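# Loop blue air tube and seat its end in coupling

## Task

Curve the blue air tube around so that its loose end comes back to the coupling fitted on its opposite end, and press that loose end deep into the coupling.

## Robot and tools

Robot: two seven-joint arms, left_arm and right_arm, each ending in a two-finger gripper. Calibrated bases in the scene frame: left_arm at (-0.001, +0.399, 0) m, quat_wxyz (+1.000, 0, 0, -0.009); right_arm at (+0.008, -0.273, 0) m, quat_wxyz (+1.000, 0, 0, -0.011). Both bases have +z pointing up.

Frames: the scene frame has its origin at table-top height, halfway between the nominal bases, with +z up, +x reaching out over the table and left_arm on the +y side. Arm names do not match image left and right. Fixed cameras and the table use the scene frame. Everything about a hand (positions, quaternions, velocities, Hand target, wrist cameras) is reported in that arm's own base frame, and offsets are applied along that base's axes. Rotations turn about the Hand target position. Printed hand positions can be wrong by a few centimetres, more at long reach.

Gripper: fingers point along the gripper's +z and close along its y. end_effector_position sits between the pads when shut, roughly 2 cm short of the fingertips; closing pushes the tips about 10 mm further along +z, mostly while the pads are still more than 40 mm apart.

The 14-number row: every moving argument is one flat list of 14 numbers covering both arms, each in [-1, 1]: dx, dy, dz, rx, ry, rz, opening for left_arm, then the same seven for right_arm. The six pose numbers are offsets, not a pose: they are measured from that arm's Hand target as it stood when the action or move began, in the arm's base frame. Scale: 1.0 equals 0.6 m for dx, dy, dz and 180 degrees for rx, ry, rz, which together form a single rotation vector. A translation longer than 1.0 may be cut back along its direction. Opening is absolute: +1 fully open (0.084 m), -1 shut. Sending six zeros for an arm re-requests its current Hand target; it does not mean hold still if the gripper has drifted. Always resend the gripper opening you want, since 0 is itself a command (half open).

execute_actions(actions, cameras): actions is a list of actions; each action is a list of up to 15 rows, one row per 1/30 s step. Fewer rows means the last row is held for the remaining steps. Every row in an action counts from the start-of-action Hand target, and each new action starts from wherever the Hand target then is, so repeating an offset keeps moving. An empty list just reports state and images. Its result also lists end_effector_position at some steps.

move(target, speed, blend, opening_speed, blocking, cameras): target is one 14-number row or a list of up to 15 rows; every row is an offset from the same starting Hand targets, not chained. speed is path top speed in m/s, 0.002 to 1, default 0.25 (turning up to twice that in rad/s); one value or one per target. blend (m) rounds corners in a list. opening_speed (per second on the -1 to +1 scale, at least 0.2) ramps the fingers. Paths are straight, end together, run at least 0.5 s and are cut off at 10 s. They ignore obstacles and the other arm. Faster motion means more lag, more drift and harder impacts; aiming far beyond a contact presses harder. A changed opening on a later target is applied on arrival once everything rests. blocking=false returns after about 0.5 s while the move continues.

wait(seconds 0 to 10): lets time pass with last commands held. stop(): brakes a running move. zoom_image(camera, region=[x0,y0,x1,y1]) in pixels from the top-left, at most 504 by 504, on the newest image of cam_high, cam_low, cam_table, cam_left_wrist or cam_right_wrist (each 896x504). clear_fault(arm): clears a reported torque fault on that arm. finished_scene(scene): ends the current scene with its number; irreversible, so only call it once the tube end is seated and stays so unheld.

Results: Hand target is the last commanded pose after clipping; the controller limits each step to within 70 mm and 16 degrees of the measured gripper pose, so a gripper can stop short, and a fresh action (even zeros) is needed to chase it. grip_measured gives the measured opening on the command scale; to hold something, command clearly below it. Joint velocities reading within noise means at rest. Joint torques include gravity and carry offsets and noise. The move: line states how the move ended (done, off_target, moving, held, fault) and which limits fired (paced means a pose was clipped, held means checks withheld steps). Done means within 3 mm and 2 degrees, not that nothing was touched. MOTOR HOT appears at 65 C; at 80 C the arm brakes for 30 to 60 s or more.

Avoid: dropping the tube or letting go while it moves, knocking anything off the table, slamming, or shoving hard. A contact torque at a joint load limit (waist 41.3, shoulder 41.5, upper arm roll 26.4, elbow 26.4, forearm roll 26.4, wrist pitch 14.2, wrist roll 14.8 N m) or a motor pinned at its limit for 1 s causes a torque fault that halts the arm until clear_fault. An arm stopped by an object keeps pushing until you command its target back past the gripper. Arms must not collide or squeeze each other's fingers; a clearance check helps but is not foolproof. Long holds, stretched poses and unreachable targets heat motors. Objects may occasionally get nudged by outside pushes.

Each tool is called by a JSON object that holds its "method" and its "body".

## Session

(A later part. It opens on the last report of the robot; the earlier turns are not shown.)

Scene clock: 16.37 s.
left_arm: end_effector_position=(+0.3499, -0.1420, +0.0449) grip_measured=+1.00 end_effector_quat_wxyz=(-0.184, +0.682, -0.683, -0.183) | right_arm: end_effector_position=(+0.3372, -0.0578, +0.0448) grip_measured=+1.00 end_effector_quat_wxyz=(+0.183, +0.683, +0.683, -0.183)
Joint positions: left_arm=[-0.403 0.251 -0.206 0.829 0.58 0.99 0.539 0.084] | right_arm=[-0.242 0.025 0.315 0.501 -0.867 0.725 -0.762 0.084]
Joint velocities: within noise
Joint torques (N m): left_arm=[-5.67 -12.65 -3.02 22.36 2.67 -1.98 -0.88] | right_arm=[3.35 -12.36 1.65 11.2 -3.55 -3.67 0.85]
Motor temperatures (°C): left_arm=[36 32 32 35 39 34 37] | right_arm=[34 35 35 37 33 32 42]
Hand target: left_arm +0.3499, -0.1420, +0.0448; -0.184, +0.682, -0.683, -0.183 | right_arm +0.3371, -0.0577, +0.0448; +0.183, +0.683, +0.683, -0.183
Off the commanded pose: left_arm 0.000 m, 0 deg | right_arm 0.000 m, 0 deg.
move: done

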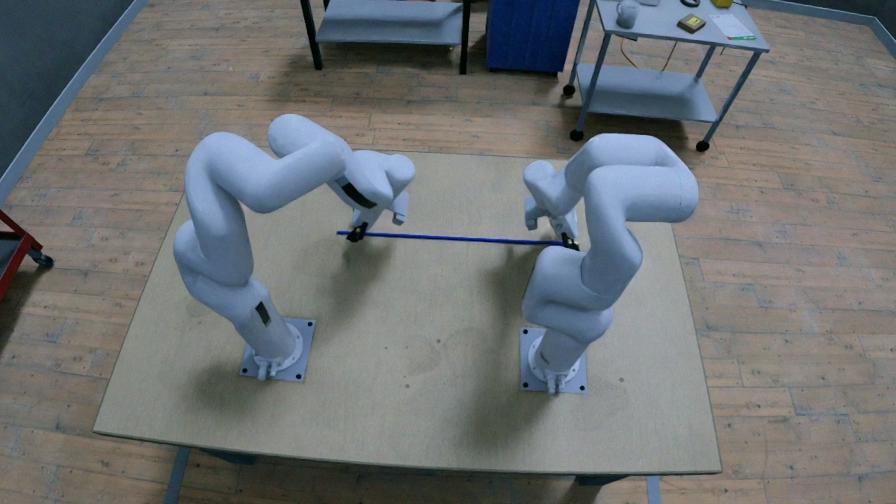

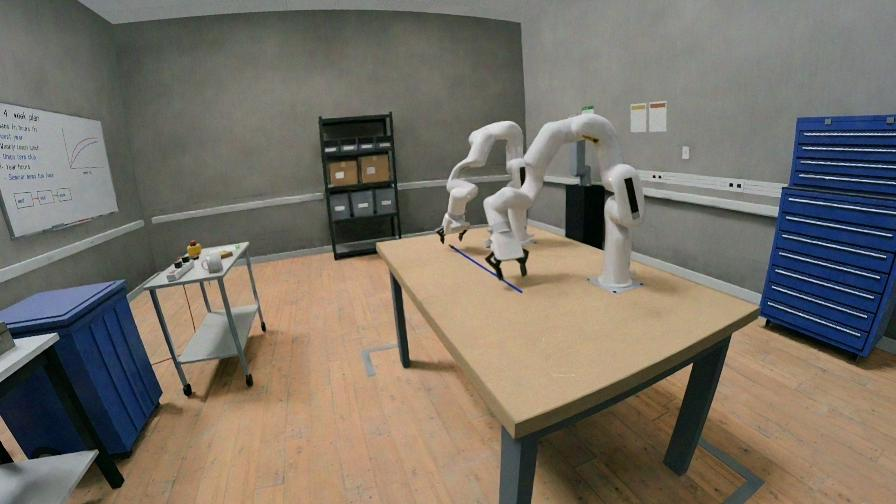

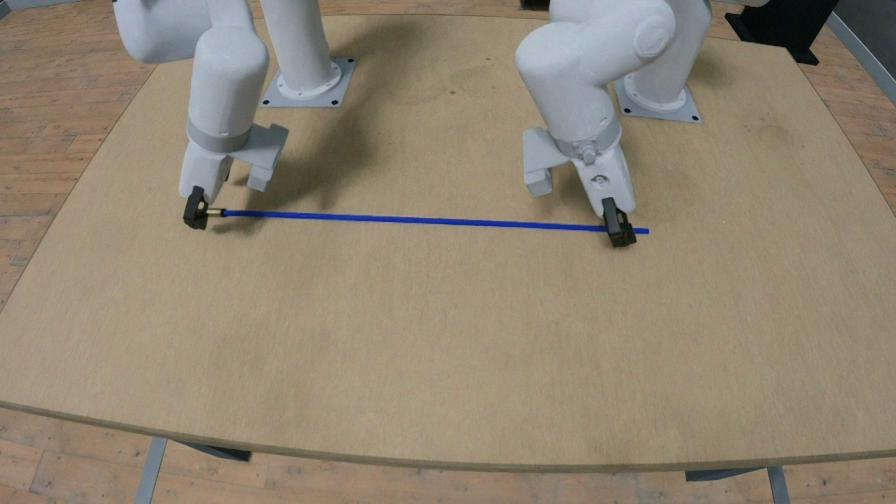

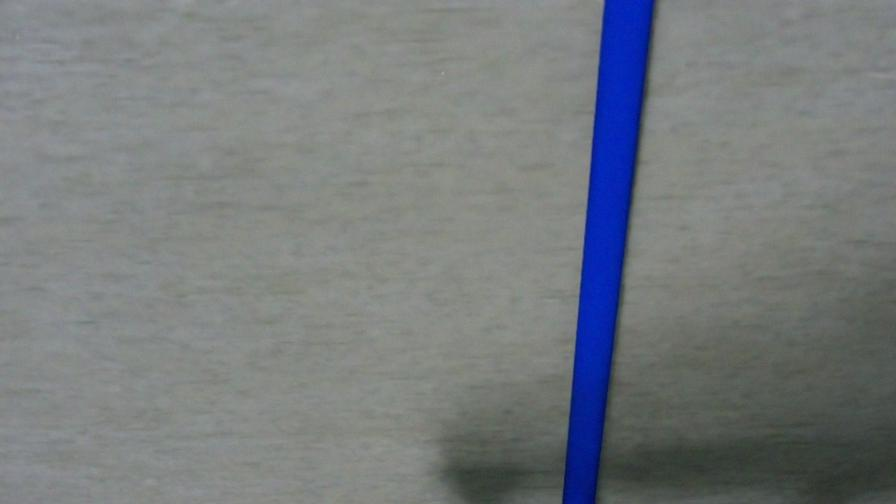

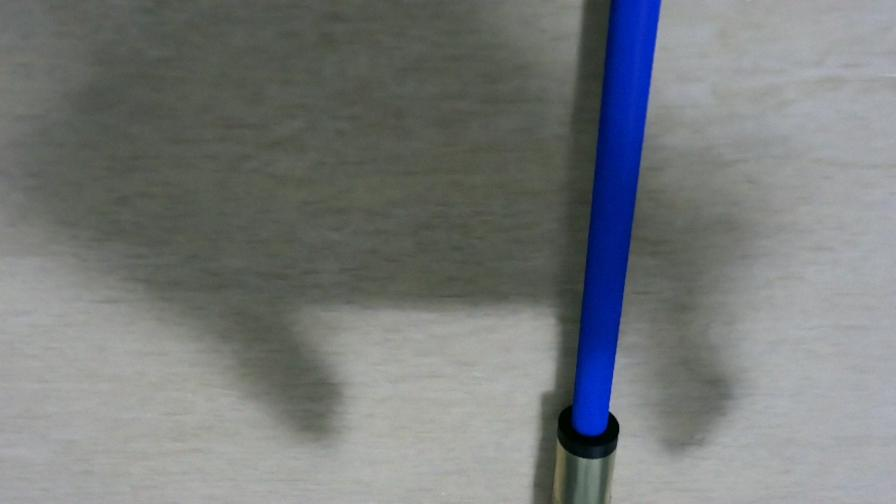

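{"method": "move", "body": {"target": [-0.013,0,-0.027,0,0,0,1,-0.008,0.01,-0.027,0,0,0,1], "speed": 0.06}}

{"method": "zoom_image", "body": {"camera": "cam_low", "region": [400, 200, 560, 290]}}

{"method": "zoom_image", "body": {"camera": "cam_table", "region": [590, 180, 680, 250]}}

{"method": "zoom_image", "body": {"camera": "cam_table", "region": [140, 180, 260, 260]}}

{"method": "zoom_image", "body": {"camera": "cam_high", "region": [540, 205, 620, 250]}}

Scene clock: 17.97 s.
left_arm: end_effector_position=(+0.3421, -0.1420, +0.0287) grip_measured=+1.00 end_effector_quat_wxyz=(-0.184, +0.682, -0.683, -0.183) | right_arm: end_effector_position=(+0.3323, -0.0517, +0.0286) grip_measured=+1.00 end_effector_quat_wxyz=(+0.183, +0.683, +0.683, -0.184)
Joint positions: left_arm=[-0.41 0.278 -0.203 0.807 0.602 0.952 0.5 0.084] | right_arm=[-0.234 0.075 0.317 0.497 -0.924 0.707 -0.685 0.084]
Joint velocities: within noise
Joint torques (N m): left_arm=[-5.99 -12.9 0.87 14.8 2.83 -1.91 -0.76] | right_arm=[3.54 -7.81 0.92 18.07 -3.52 -3.51 0.83]
Motor temperatures (°C): left_arm=[36 32 32 36 39 34 37] | right_arm=[34 35 35 37 33 32 42]
Hand target: left_arm +0.3421, -0.1420, +0.0286; -0.184, +0.682, -0.683, -0.183 | right_arm +0.3323, -0.0517, +0.0286; +0.183, +0.683, +0.683, -0.183
Off the commanded pose: left_arm 0.000 m, 0 deg | right_arm 0.000 m, 0 deg.
move: done

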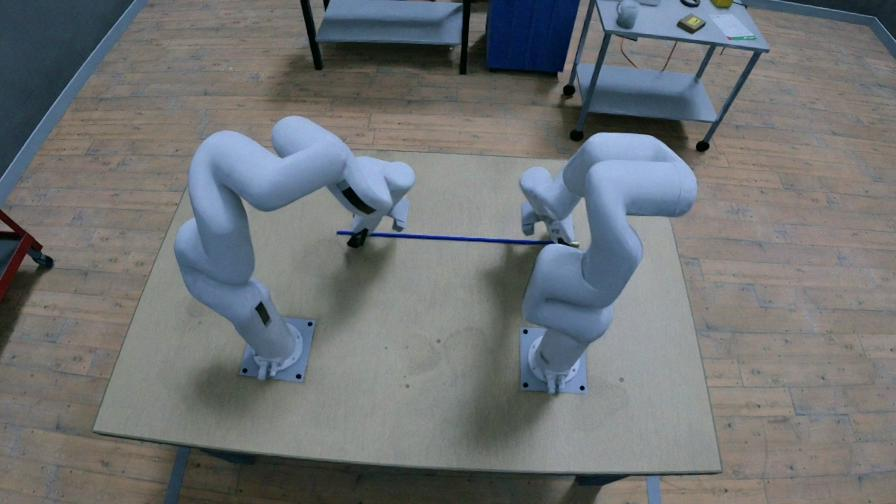

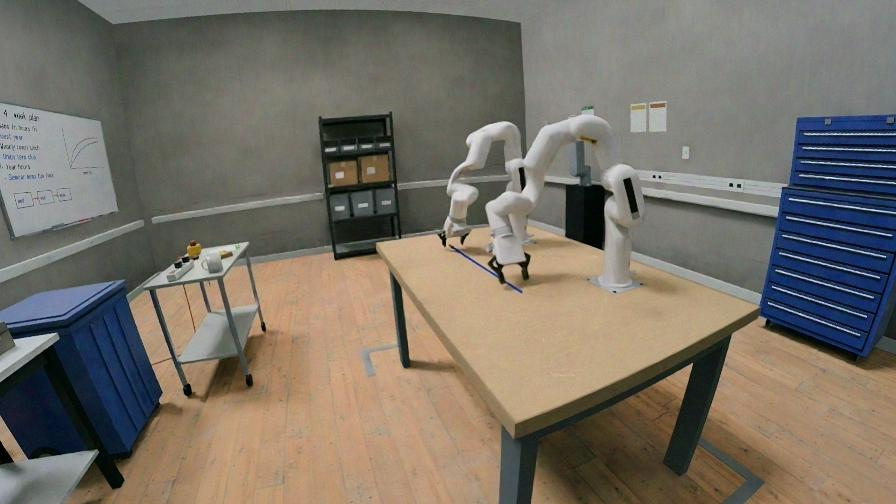

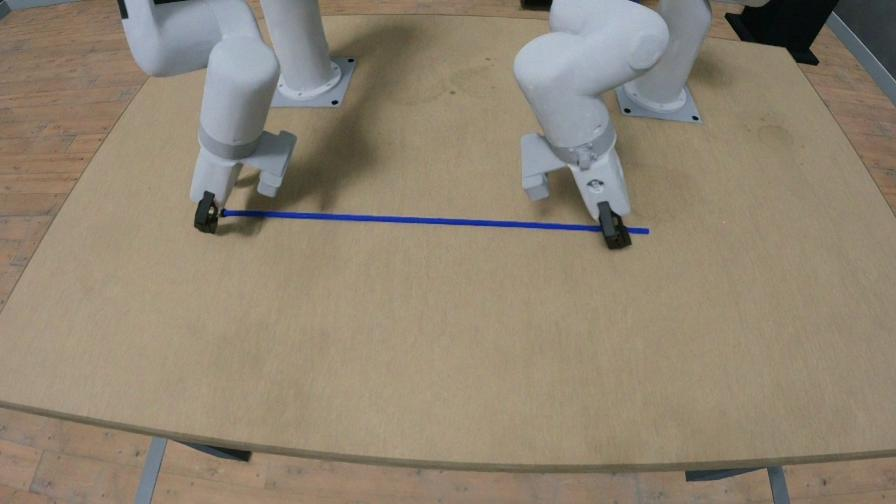

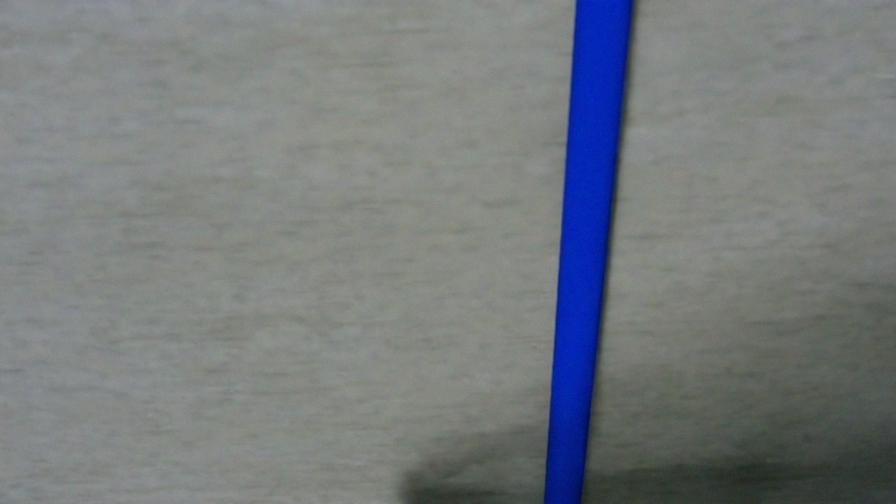

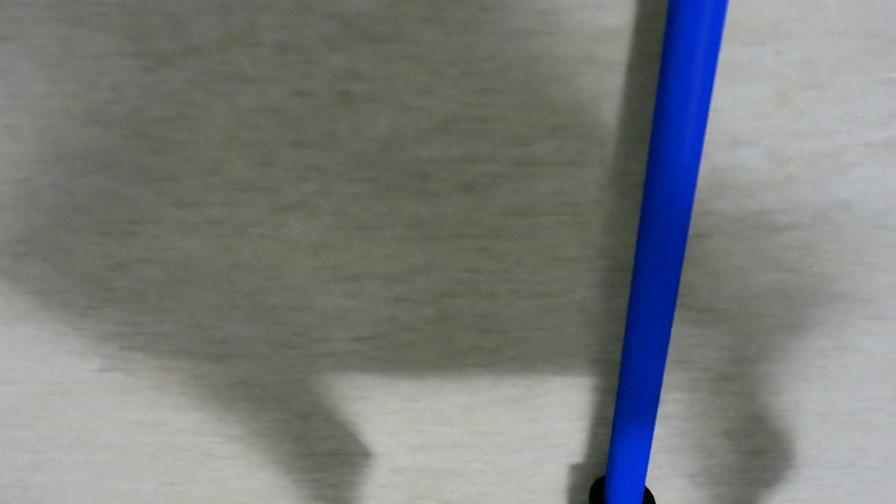

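Scaled by 3.150 from the camera's 896x504 image, which has a finer 1280x720 frame.

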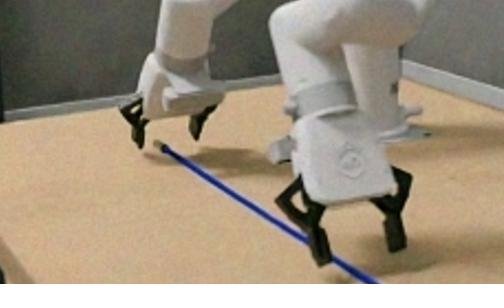

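Scaled by 5.600 from the camera's 896x504 image, which has a finer 1280x720 frame.

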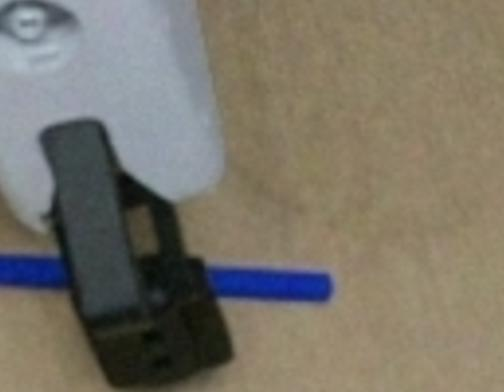

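Scaled by 4.200 from the camera's 896x504 image, which has a finer 1280x720 frame.

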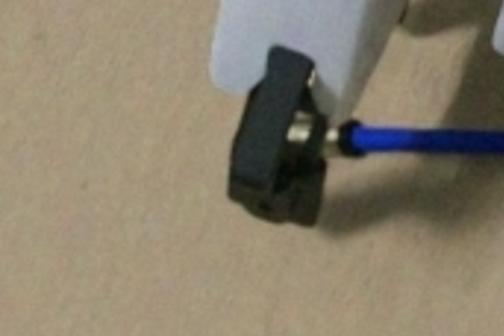

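Scaled by 6.300 from the camera's 896x504 image, which has a finer 1280x720 frame.

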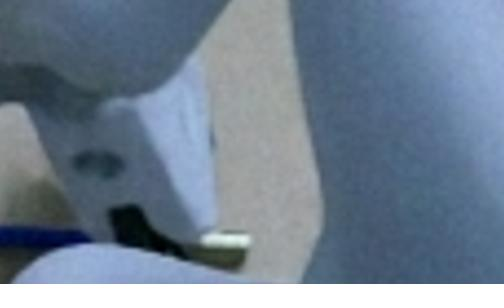

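{"method": "move", "body": {"target": [0,0,-0.01,0,0,0,1,0,0.006,-0.01,0,0,0,1], "speed": 0.04, "cameras": []}}

{"method": "move", "body": {"target": [0,0,0,0,0,0,-0.9,0,0,0,0,0,0,-0.85], "opening_speed": 0.7}}

{"method": "zoom_image", "body": {"camera": "cam_table", "region": [590, 180, 680, 250]}}

{"method": "zoom_image", "body": {"camera": "cam_table", "region": [140, 180, 260, 260]}}

{"method": "zoom_image", "body": {"camera": "cam_low", "region": [400, 200, 560, 290]}}

Scene clock: 19.70 s.
left_arm: end_effector_position=(+0.3421, -0.1420, +0.0227) grip_measured=+1.00 end_effector_quat_wxyz=(-0.184, +0.682, -0.683, -0.183) | right_arm: end_effector_position=(+0.3323, -0.0482, +0.0226) grip_measured=+1.00 end_effector_quat_wxyz=(+0.183, +0.683, +0.683, -0.183)
Joint positions: left_arm=[-0.411 0.295 -0.2 0.808 0.612 0.94 0.488 0.084] | right_arm=[-0.228 0.099 0.319 0.504 -0.944 0.706 -0.655 0.084]
Joint velocities: within noise
Joint torques (N m): left_arm=[-5.57 -12.95 0.87 21.36 2.92 -1.89 -1] | right_arm=[3.34 -8.01 1.96 17.7 -3.6 -3.54 0.87]
Motor temperatures (°C): left_arm=[36 32 32 36 39 34 37] | right_arm=[34 35 35 37 33 32 42]
Hand target: left_arm +0.3421, -0.1420, +0.0226; -0.184, +0.682, -0.683, -0.183 | right_arm +0.3323, -0.0481, +0.0226; +0.183, +0.683, +0.683, -0.183
Off the commanded pose: left_arm 0.000 m, 0 deg | right_arm 0.000 m, 0 deg.
move: done
No camera images: "cameras" was empty.

Scene clock: 21.93 s.
left_arm: end_effector_position=(+0.3422, -0.1420, +0.0227) grip_measured=-0.15 end_effector_quat_wxyz=(-0.184, +0.682, -0.683, -0.183) | right_arm: end_effector_position=(+0.3597, -0.0463, +0.0367) grip_measured=-0.13 end_effector_quat_wxyz=(+0.200, +0.689, +0.677, -0.164)
Joint positions: left_arm=[-0.411 0.295 -0.2 0.808 0.612 0.94 0.488 0.037] | right_arm=[-0.228 0.098 0.319 0.556 -0.944 0.706 -0.654 0.038]
Joint velocities: within noise
Joint torques (N m): left_arm=[-4.38 -6.42 1.12 4.71 0.71 -1.69 -0.79] | right_arm=[0.2 -8.47 0.33 18.77 -0.02 -1.72 -0.06]
Motor temperatures (°C): left_arm=[36 32 32 36 39 34 37] | right_arm=[34 35 35 37 33 32 42]
Hand target: left_arm +0.3421, -0.1420, +0.0226; -0.184, +0.682, -0.683, -0.183 | right_arm +0.3597, -0.0463, +0.0367; +0.200, +0.689, +0.677, -0.164 (not the last commanded pose)
Tool commands: left_gripper/opening=-0.143333 right_gripper/opening=-0.12
Off the commanded pose: left_arm 0.000 m, 0 deg | right_arm 0.031 m, 3 deg.
TORQUE FAULT: the external load on joint 4 (elbow) of the right arm reached its load limit, and that arm stopped. The contact can be on any part of that arm beyond that joint, not only on its tool. A torque fault puts only its own arm into a fault stop. That arm's remaining commands of this call were not run. The hold on joint 4 (elbow) of that arm was moved back by the arm itself, up to 3 degrees, as the stop began. That arm is still stopped at the end of this call. While its stop runs, that arm, its gripper or tool too, takes no new command.
CLEAR FAULT: the right arm stays stopped (state 4) until you call clear_fault(arm="right_arm").
End effector pose when the fault began: right_arm: position (+0.3328, -0.0481, +0.0229), quat_wxyz (+0.183, +0.683, +0.683, -0.183)
Joint positions when the fault began: right_arm=[-0.228 0.099 0.319 0.505 -0.944 0.706 -0.654 0.041]
move: fault (right_arm), done (left_arm; its opening stopped at the fault stop of right_arm)

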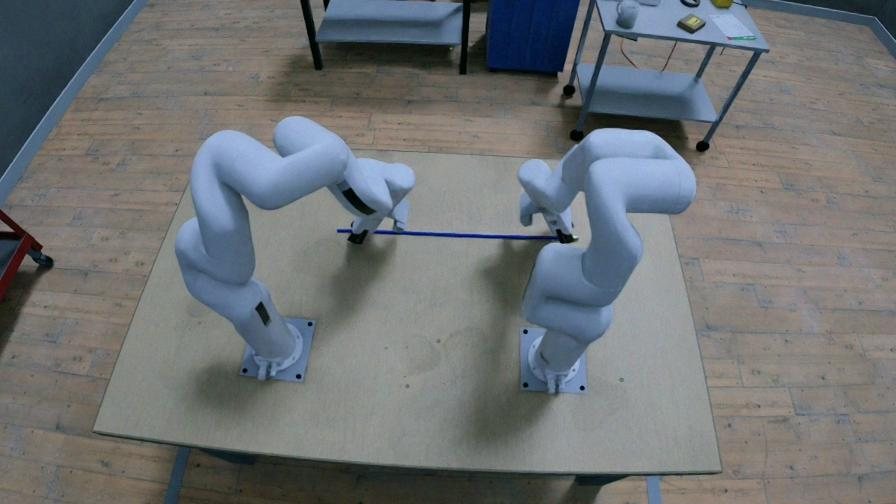

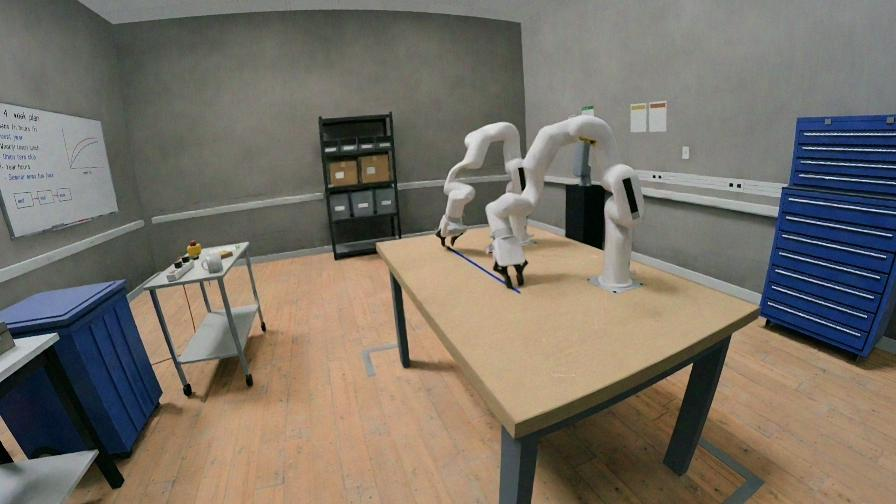

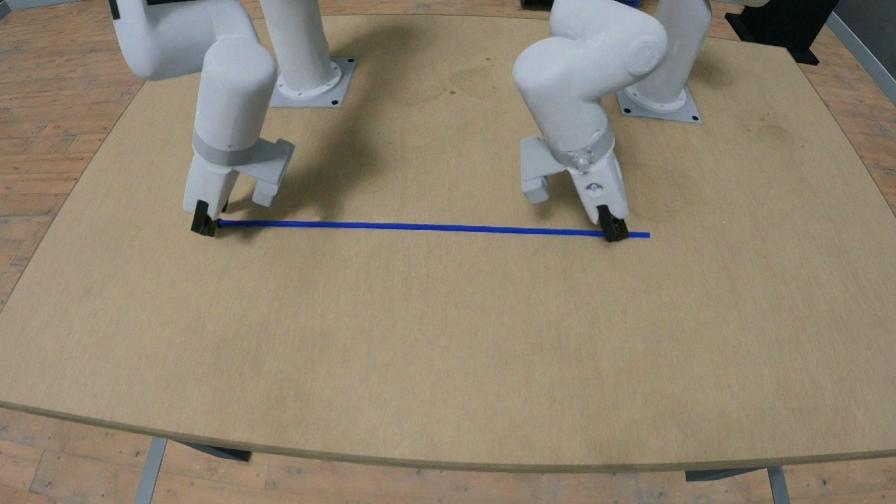

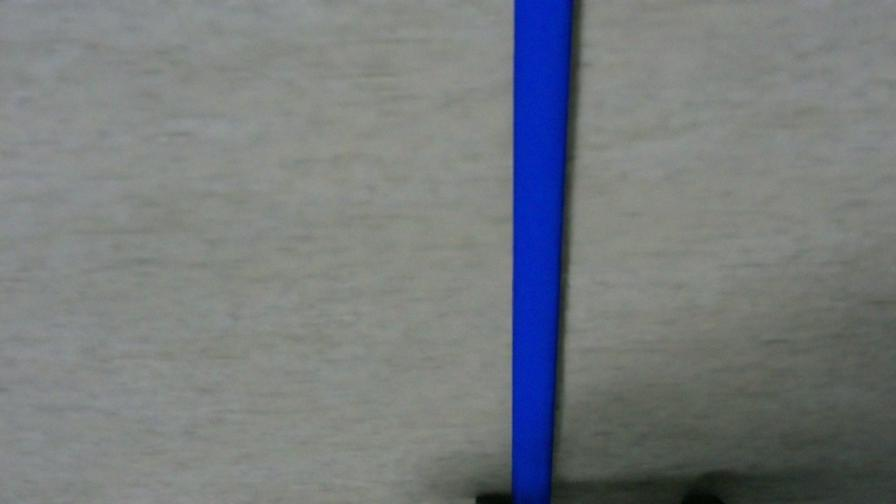

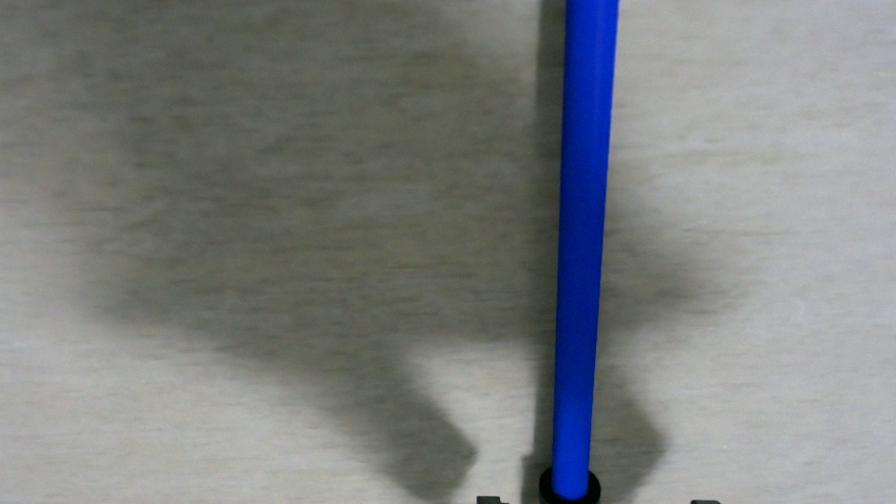

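Scaled by 5.600 from the camera's 896x504 image, which has a finer 1280x720 frame.

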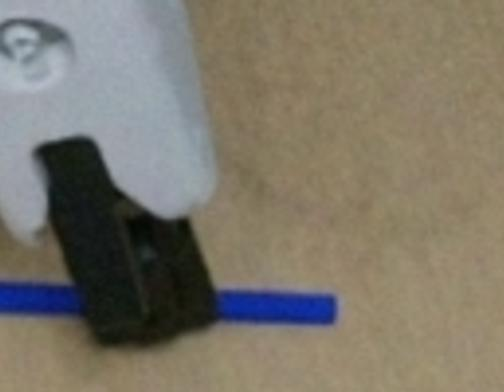

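Scaled by 4.200 from the camera's 896x504 image, which has a finer 1280x720 frame.

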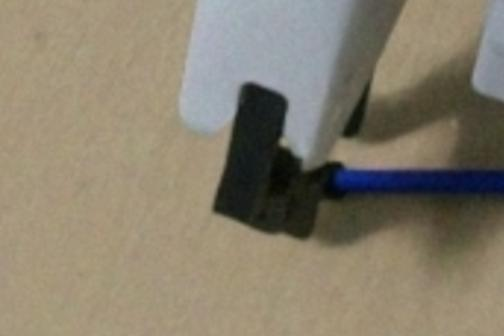

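Scaled by 3.150 from the camera's 896x504 image, which has a finer 1280x720 frame.

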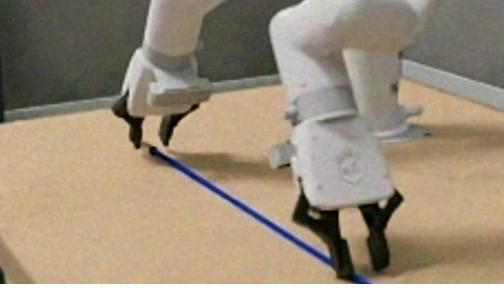

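{"method": "clear_fault", "body": {"arm": "right_arm", "cameras": []}}

{"method": "move", "body": {"target": [0,0,0.013,0,0,0,-0.14,0,0,0,0,0,0,-0.12], "speed": 0.04}}

Scene clock: 22.83 s.
left_arm: end_effector_position=(+0.3421, -0.1420, +0.0226) grip_measured=-0.15 end_effector_quat_wxyz=(-0.184, +0.682, -0.683, -0.183) | right_arm: end_effector_position=(+0.3598, -0.0463, +0.0367) grip_measured=-0.13 end_effector_quat_wxyz=(+0.200, +0.689, +0.677, -0.164)
Joint positions: left_arm=[-0.411 0.295 -0.2 0.808 0.612 0.94 0.488 0.037] | right_arm=[-0.228 0.098 0.319 0.556 -0.944 0.706 -0.654 0.038]
Joint velocities: within noise
Joint torques (N m): left_arm=[-3.63 -4.31 0.86 4.29 -0.99 -1.79 -0.9] | right_arm=[-0.12 -8.79 0.29 18.71 0 -1.84 -0.06]
Motor temperatures (°C): left_arm=[36 32 32 35 39 34 37] | right_arm=[34 35 35 37 33 32 42]
Hand target: left_arm +0.3421, -0.1420, +0.0226; -0.184, +0.682, -0.683, -0.183 | right_arm +0.3598, -0.0463, +0.0367; +0.200, +0.689, +0.677, -0.164 (not the last commanded pose)
Tool commands: left_gripper/opening=-0.143333 right_gripper/opening=-0.12
Off the commanded pose: left_arm 0.000 m, 0 deg | right_arm 0.031 m, 3 deg.
TORQUE FAULT, CONTINUED: the right arm's stop, for the torque fault of joint 4 (elbow) that an earlier result reported, is over. The call counts as one of the actions that you can send in this scene. The hold on joint 4 (elbow) of that arm was moved back by the arm itself, up to 3 degrees, as the stop began. That arm's target is now where it stood when the stop ended, not its last command. That arm's gripper keeps its grip as last carried out, and that arm accepts commands again: back off and push less far.
CLEAR FAULT: your call cleared the right arm's torque fault. If a joint's load stays at its limit, that arm stops again at once.
No camera images: "cameras" was empty.

Scene clock: 23.67 s.
left_arm: end_effector_position=(+0.3421, -0.1420, +0.0303) grip_measured=-0.15 end_effector_quat_wxyz=(-0.184, +0.682, -0.683, -0.183) | right_arm: end_effector_position=(+0.3598, -0.0463, +0.0367) grip_measured=-0.13 end_effector_quat_wxyz=(+0.200, +0.689, +0.677, -0.164)
Joint positions: left_arm=[-0.409 0.274 -0.204 0.807 0.599 0.956 0.503 0.037] | right_arm=[-0.228 0.098 0.319 0.556 -0.944 0.706 -0.654 0.038]
Joint velocities: within noise
Joint torques (N m): left_arm=[4.66 -17.77 -2.93 14.74 -2.71 1.02 0.71] | right_arm=[-0.2 -11.05 0.37 14.88 0.14 -1.04 0.06]
Motor temperatures (°C): left_arm=[36 32 32 35 39 34 37] | right_arm=[34 35 35 37 33 32 42]
Hand target: left_arm +0.3421, -0.1420, +0.0304; -0.184, +0.682, -0.683, -0.183 | right_arm +0.3598, -0.0463, +0.0367; +0.200, +0.689, +0.677, -0.164
Off the commanded pose: left_arm 0.000 m, 0 deg | right_arm 0.000 m, 0 deg.
move: done

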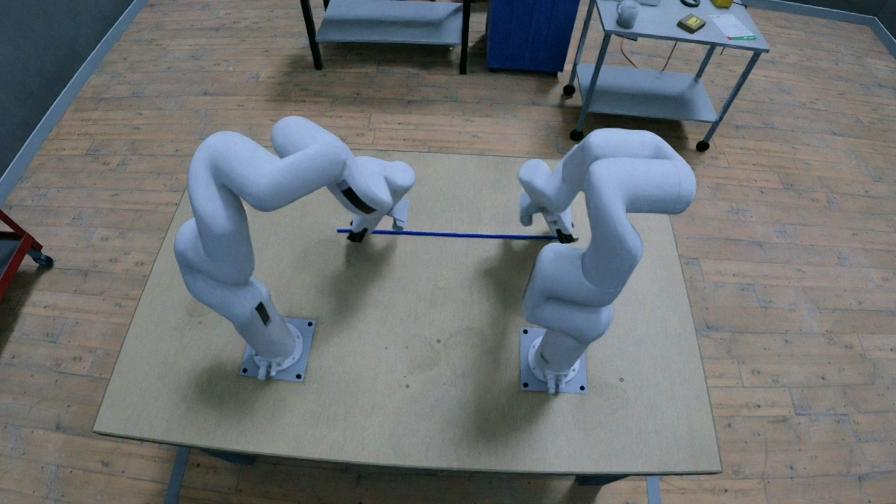

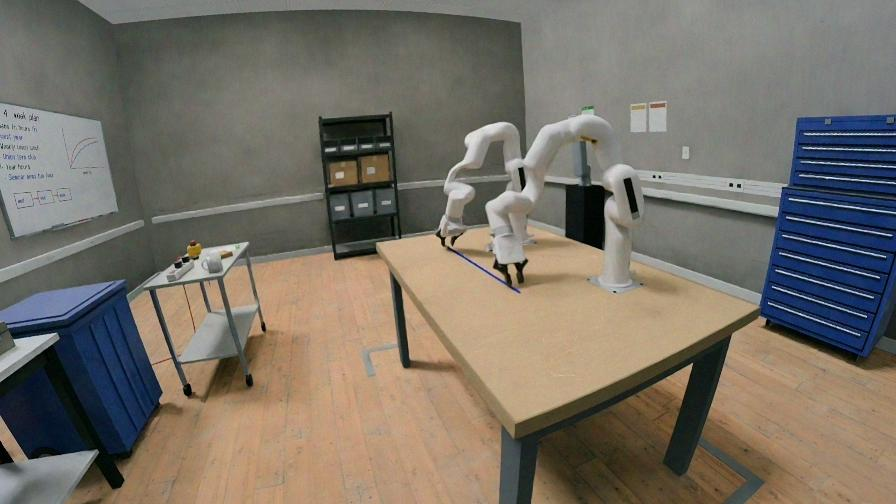

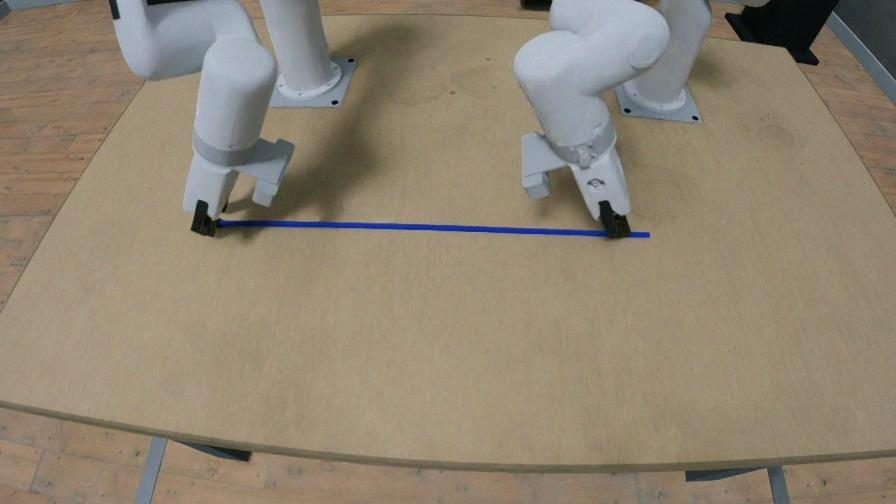

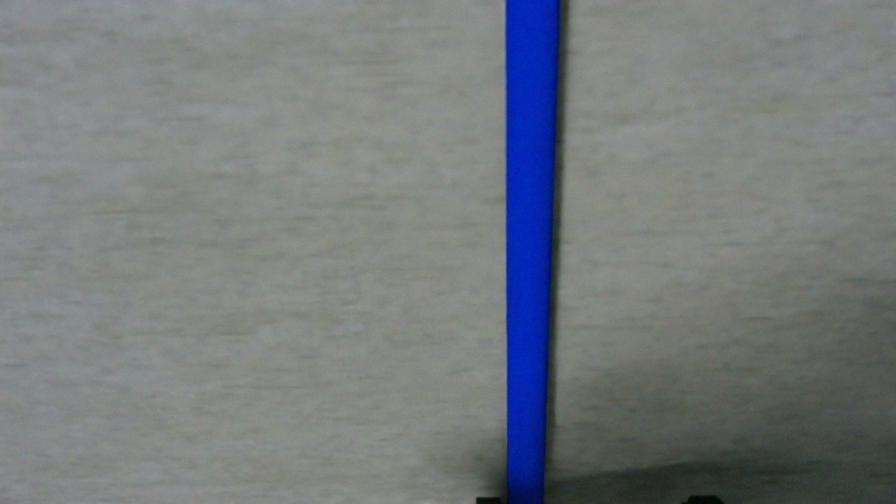

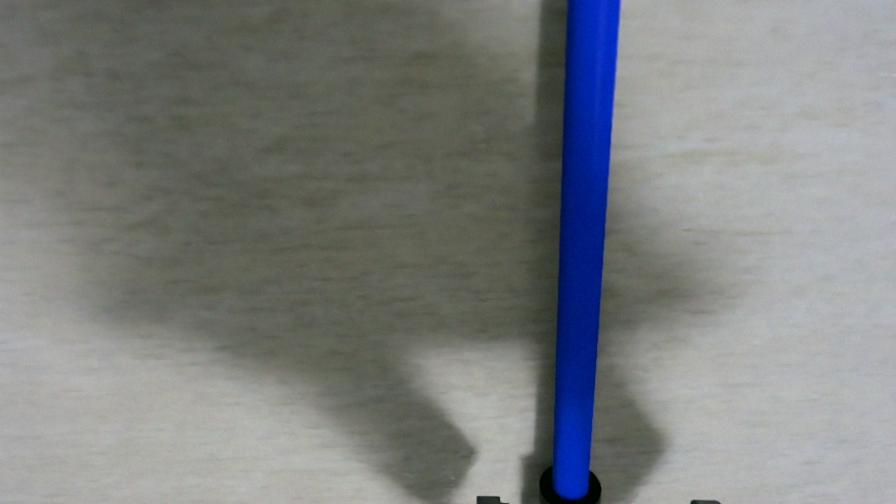

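{"method": "move", "body": {"target": [0.02,0,-0.006,0,0,0,-0.14,-0.009,0,-0.015,0,0,0,-0.12], "speed": 0.04}}

Scene clock: 24.90 s.
left_arm: end_effector_position=(+0.3540, -0.1420, +0.0268) grip_measured=-0.15 end_effector_quat_wxyz=(-0.184, +0.682, -0.683, -0.183) | right_arm: end_effector_position=(+0.3545, -0.0463, +0.0278) grip_measured=-0.13 end_effector_quat_wxyz=(+0.200, +0.689, +0.677, -0.164)
Joint positions: left_arm=[-0.404 0.307 -0.194 0.843 0.61 0.956 0.511 0.037] | right_arm=[-0.227 0.116 0.314 0.544 -0.981 0.691 -0.615 0.038]
Joint velocities: within noise
Joint torques (N m): left_arm=[4.75 -13.09 0.56 21.78 2.52 -1.96 0.63] | right_arm=[3.43 -8.36 -1.08 10.59 -3.51 -3.72 0.89]
Motor temperatures (°C): left_arm=[36 32 32 35 39 34 37] | right_arm=[34 35 35 37 33 32 42]
Hand target: left_arm +0.3541, -0.1420, +0.0268; -0.184, +0.682, -0.683, -0.183 | right_arm +0.3544, -0.0463, +0.0277; +0.200, +0.689, +0.677, -0.164
Off the commanded pose: left_arm 0.000 m, 0 deg | right_arm 0.000 m, 0 deg.
move: done

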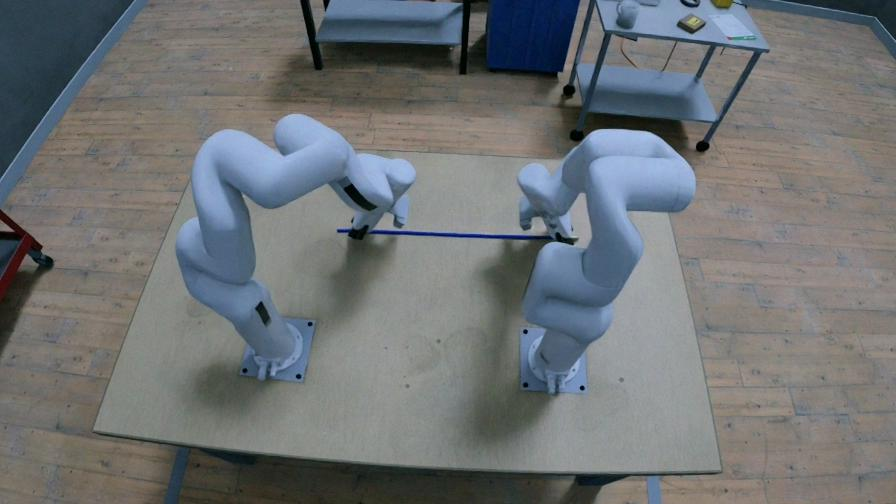

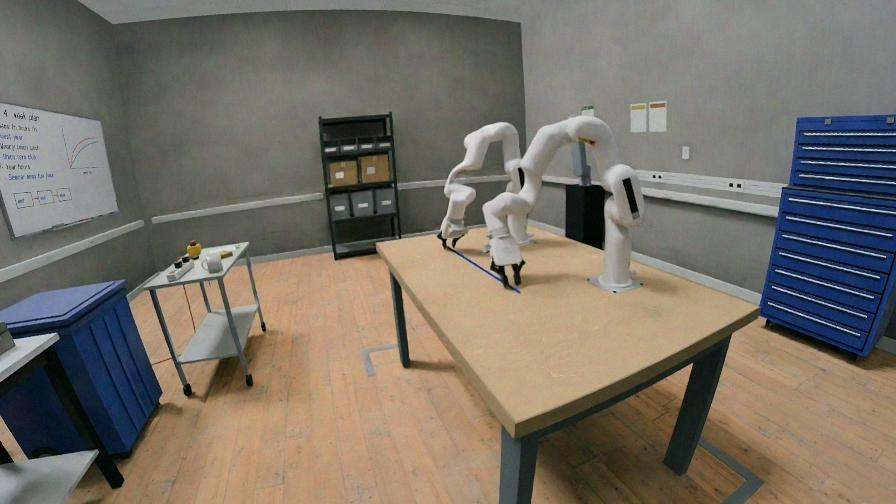

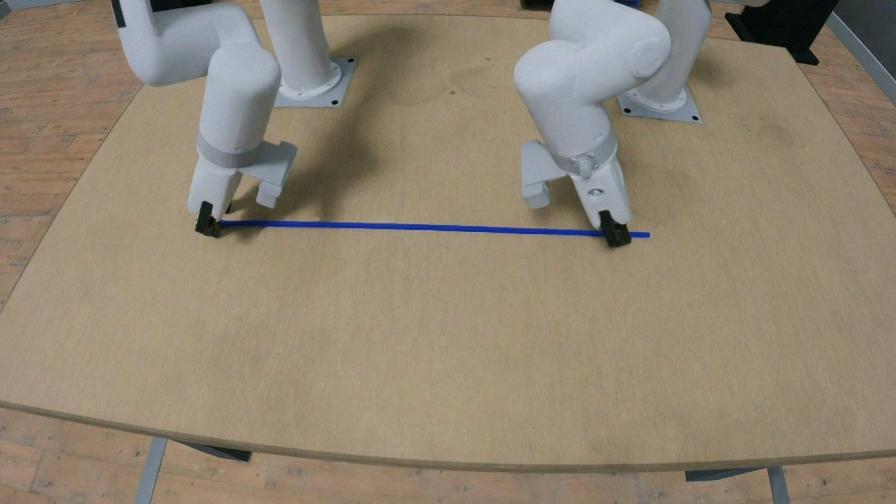

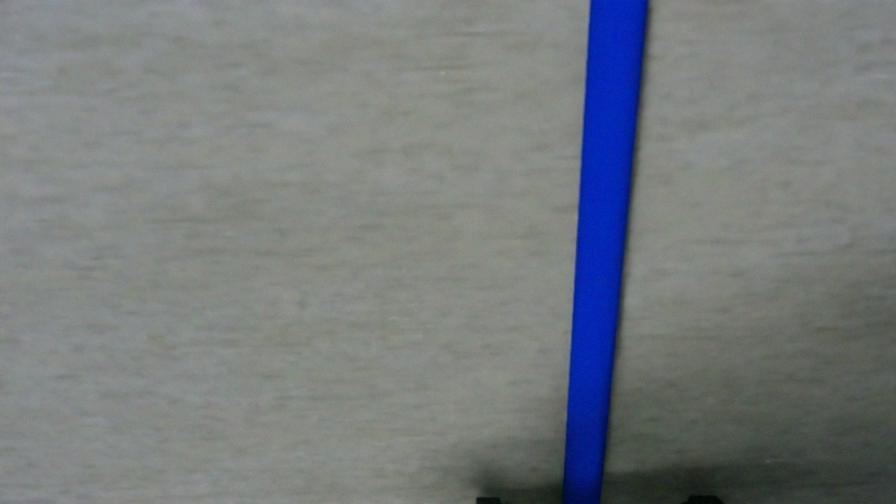

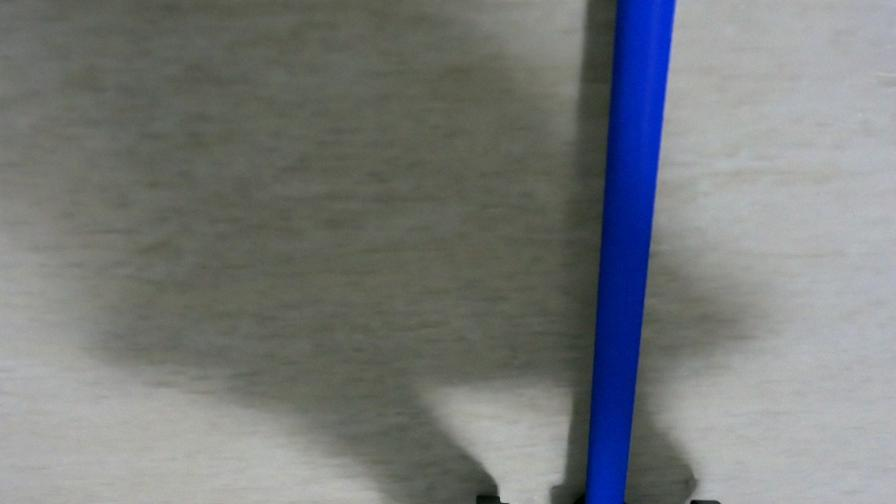

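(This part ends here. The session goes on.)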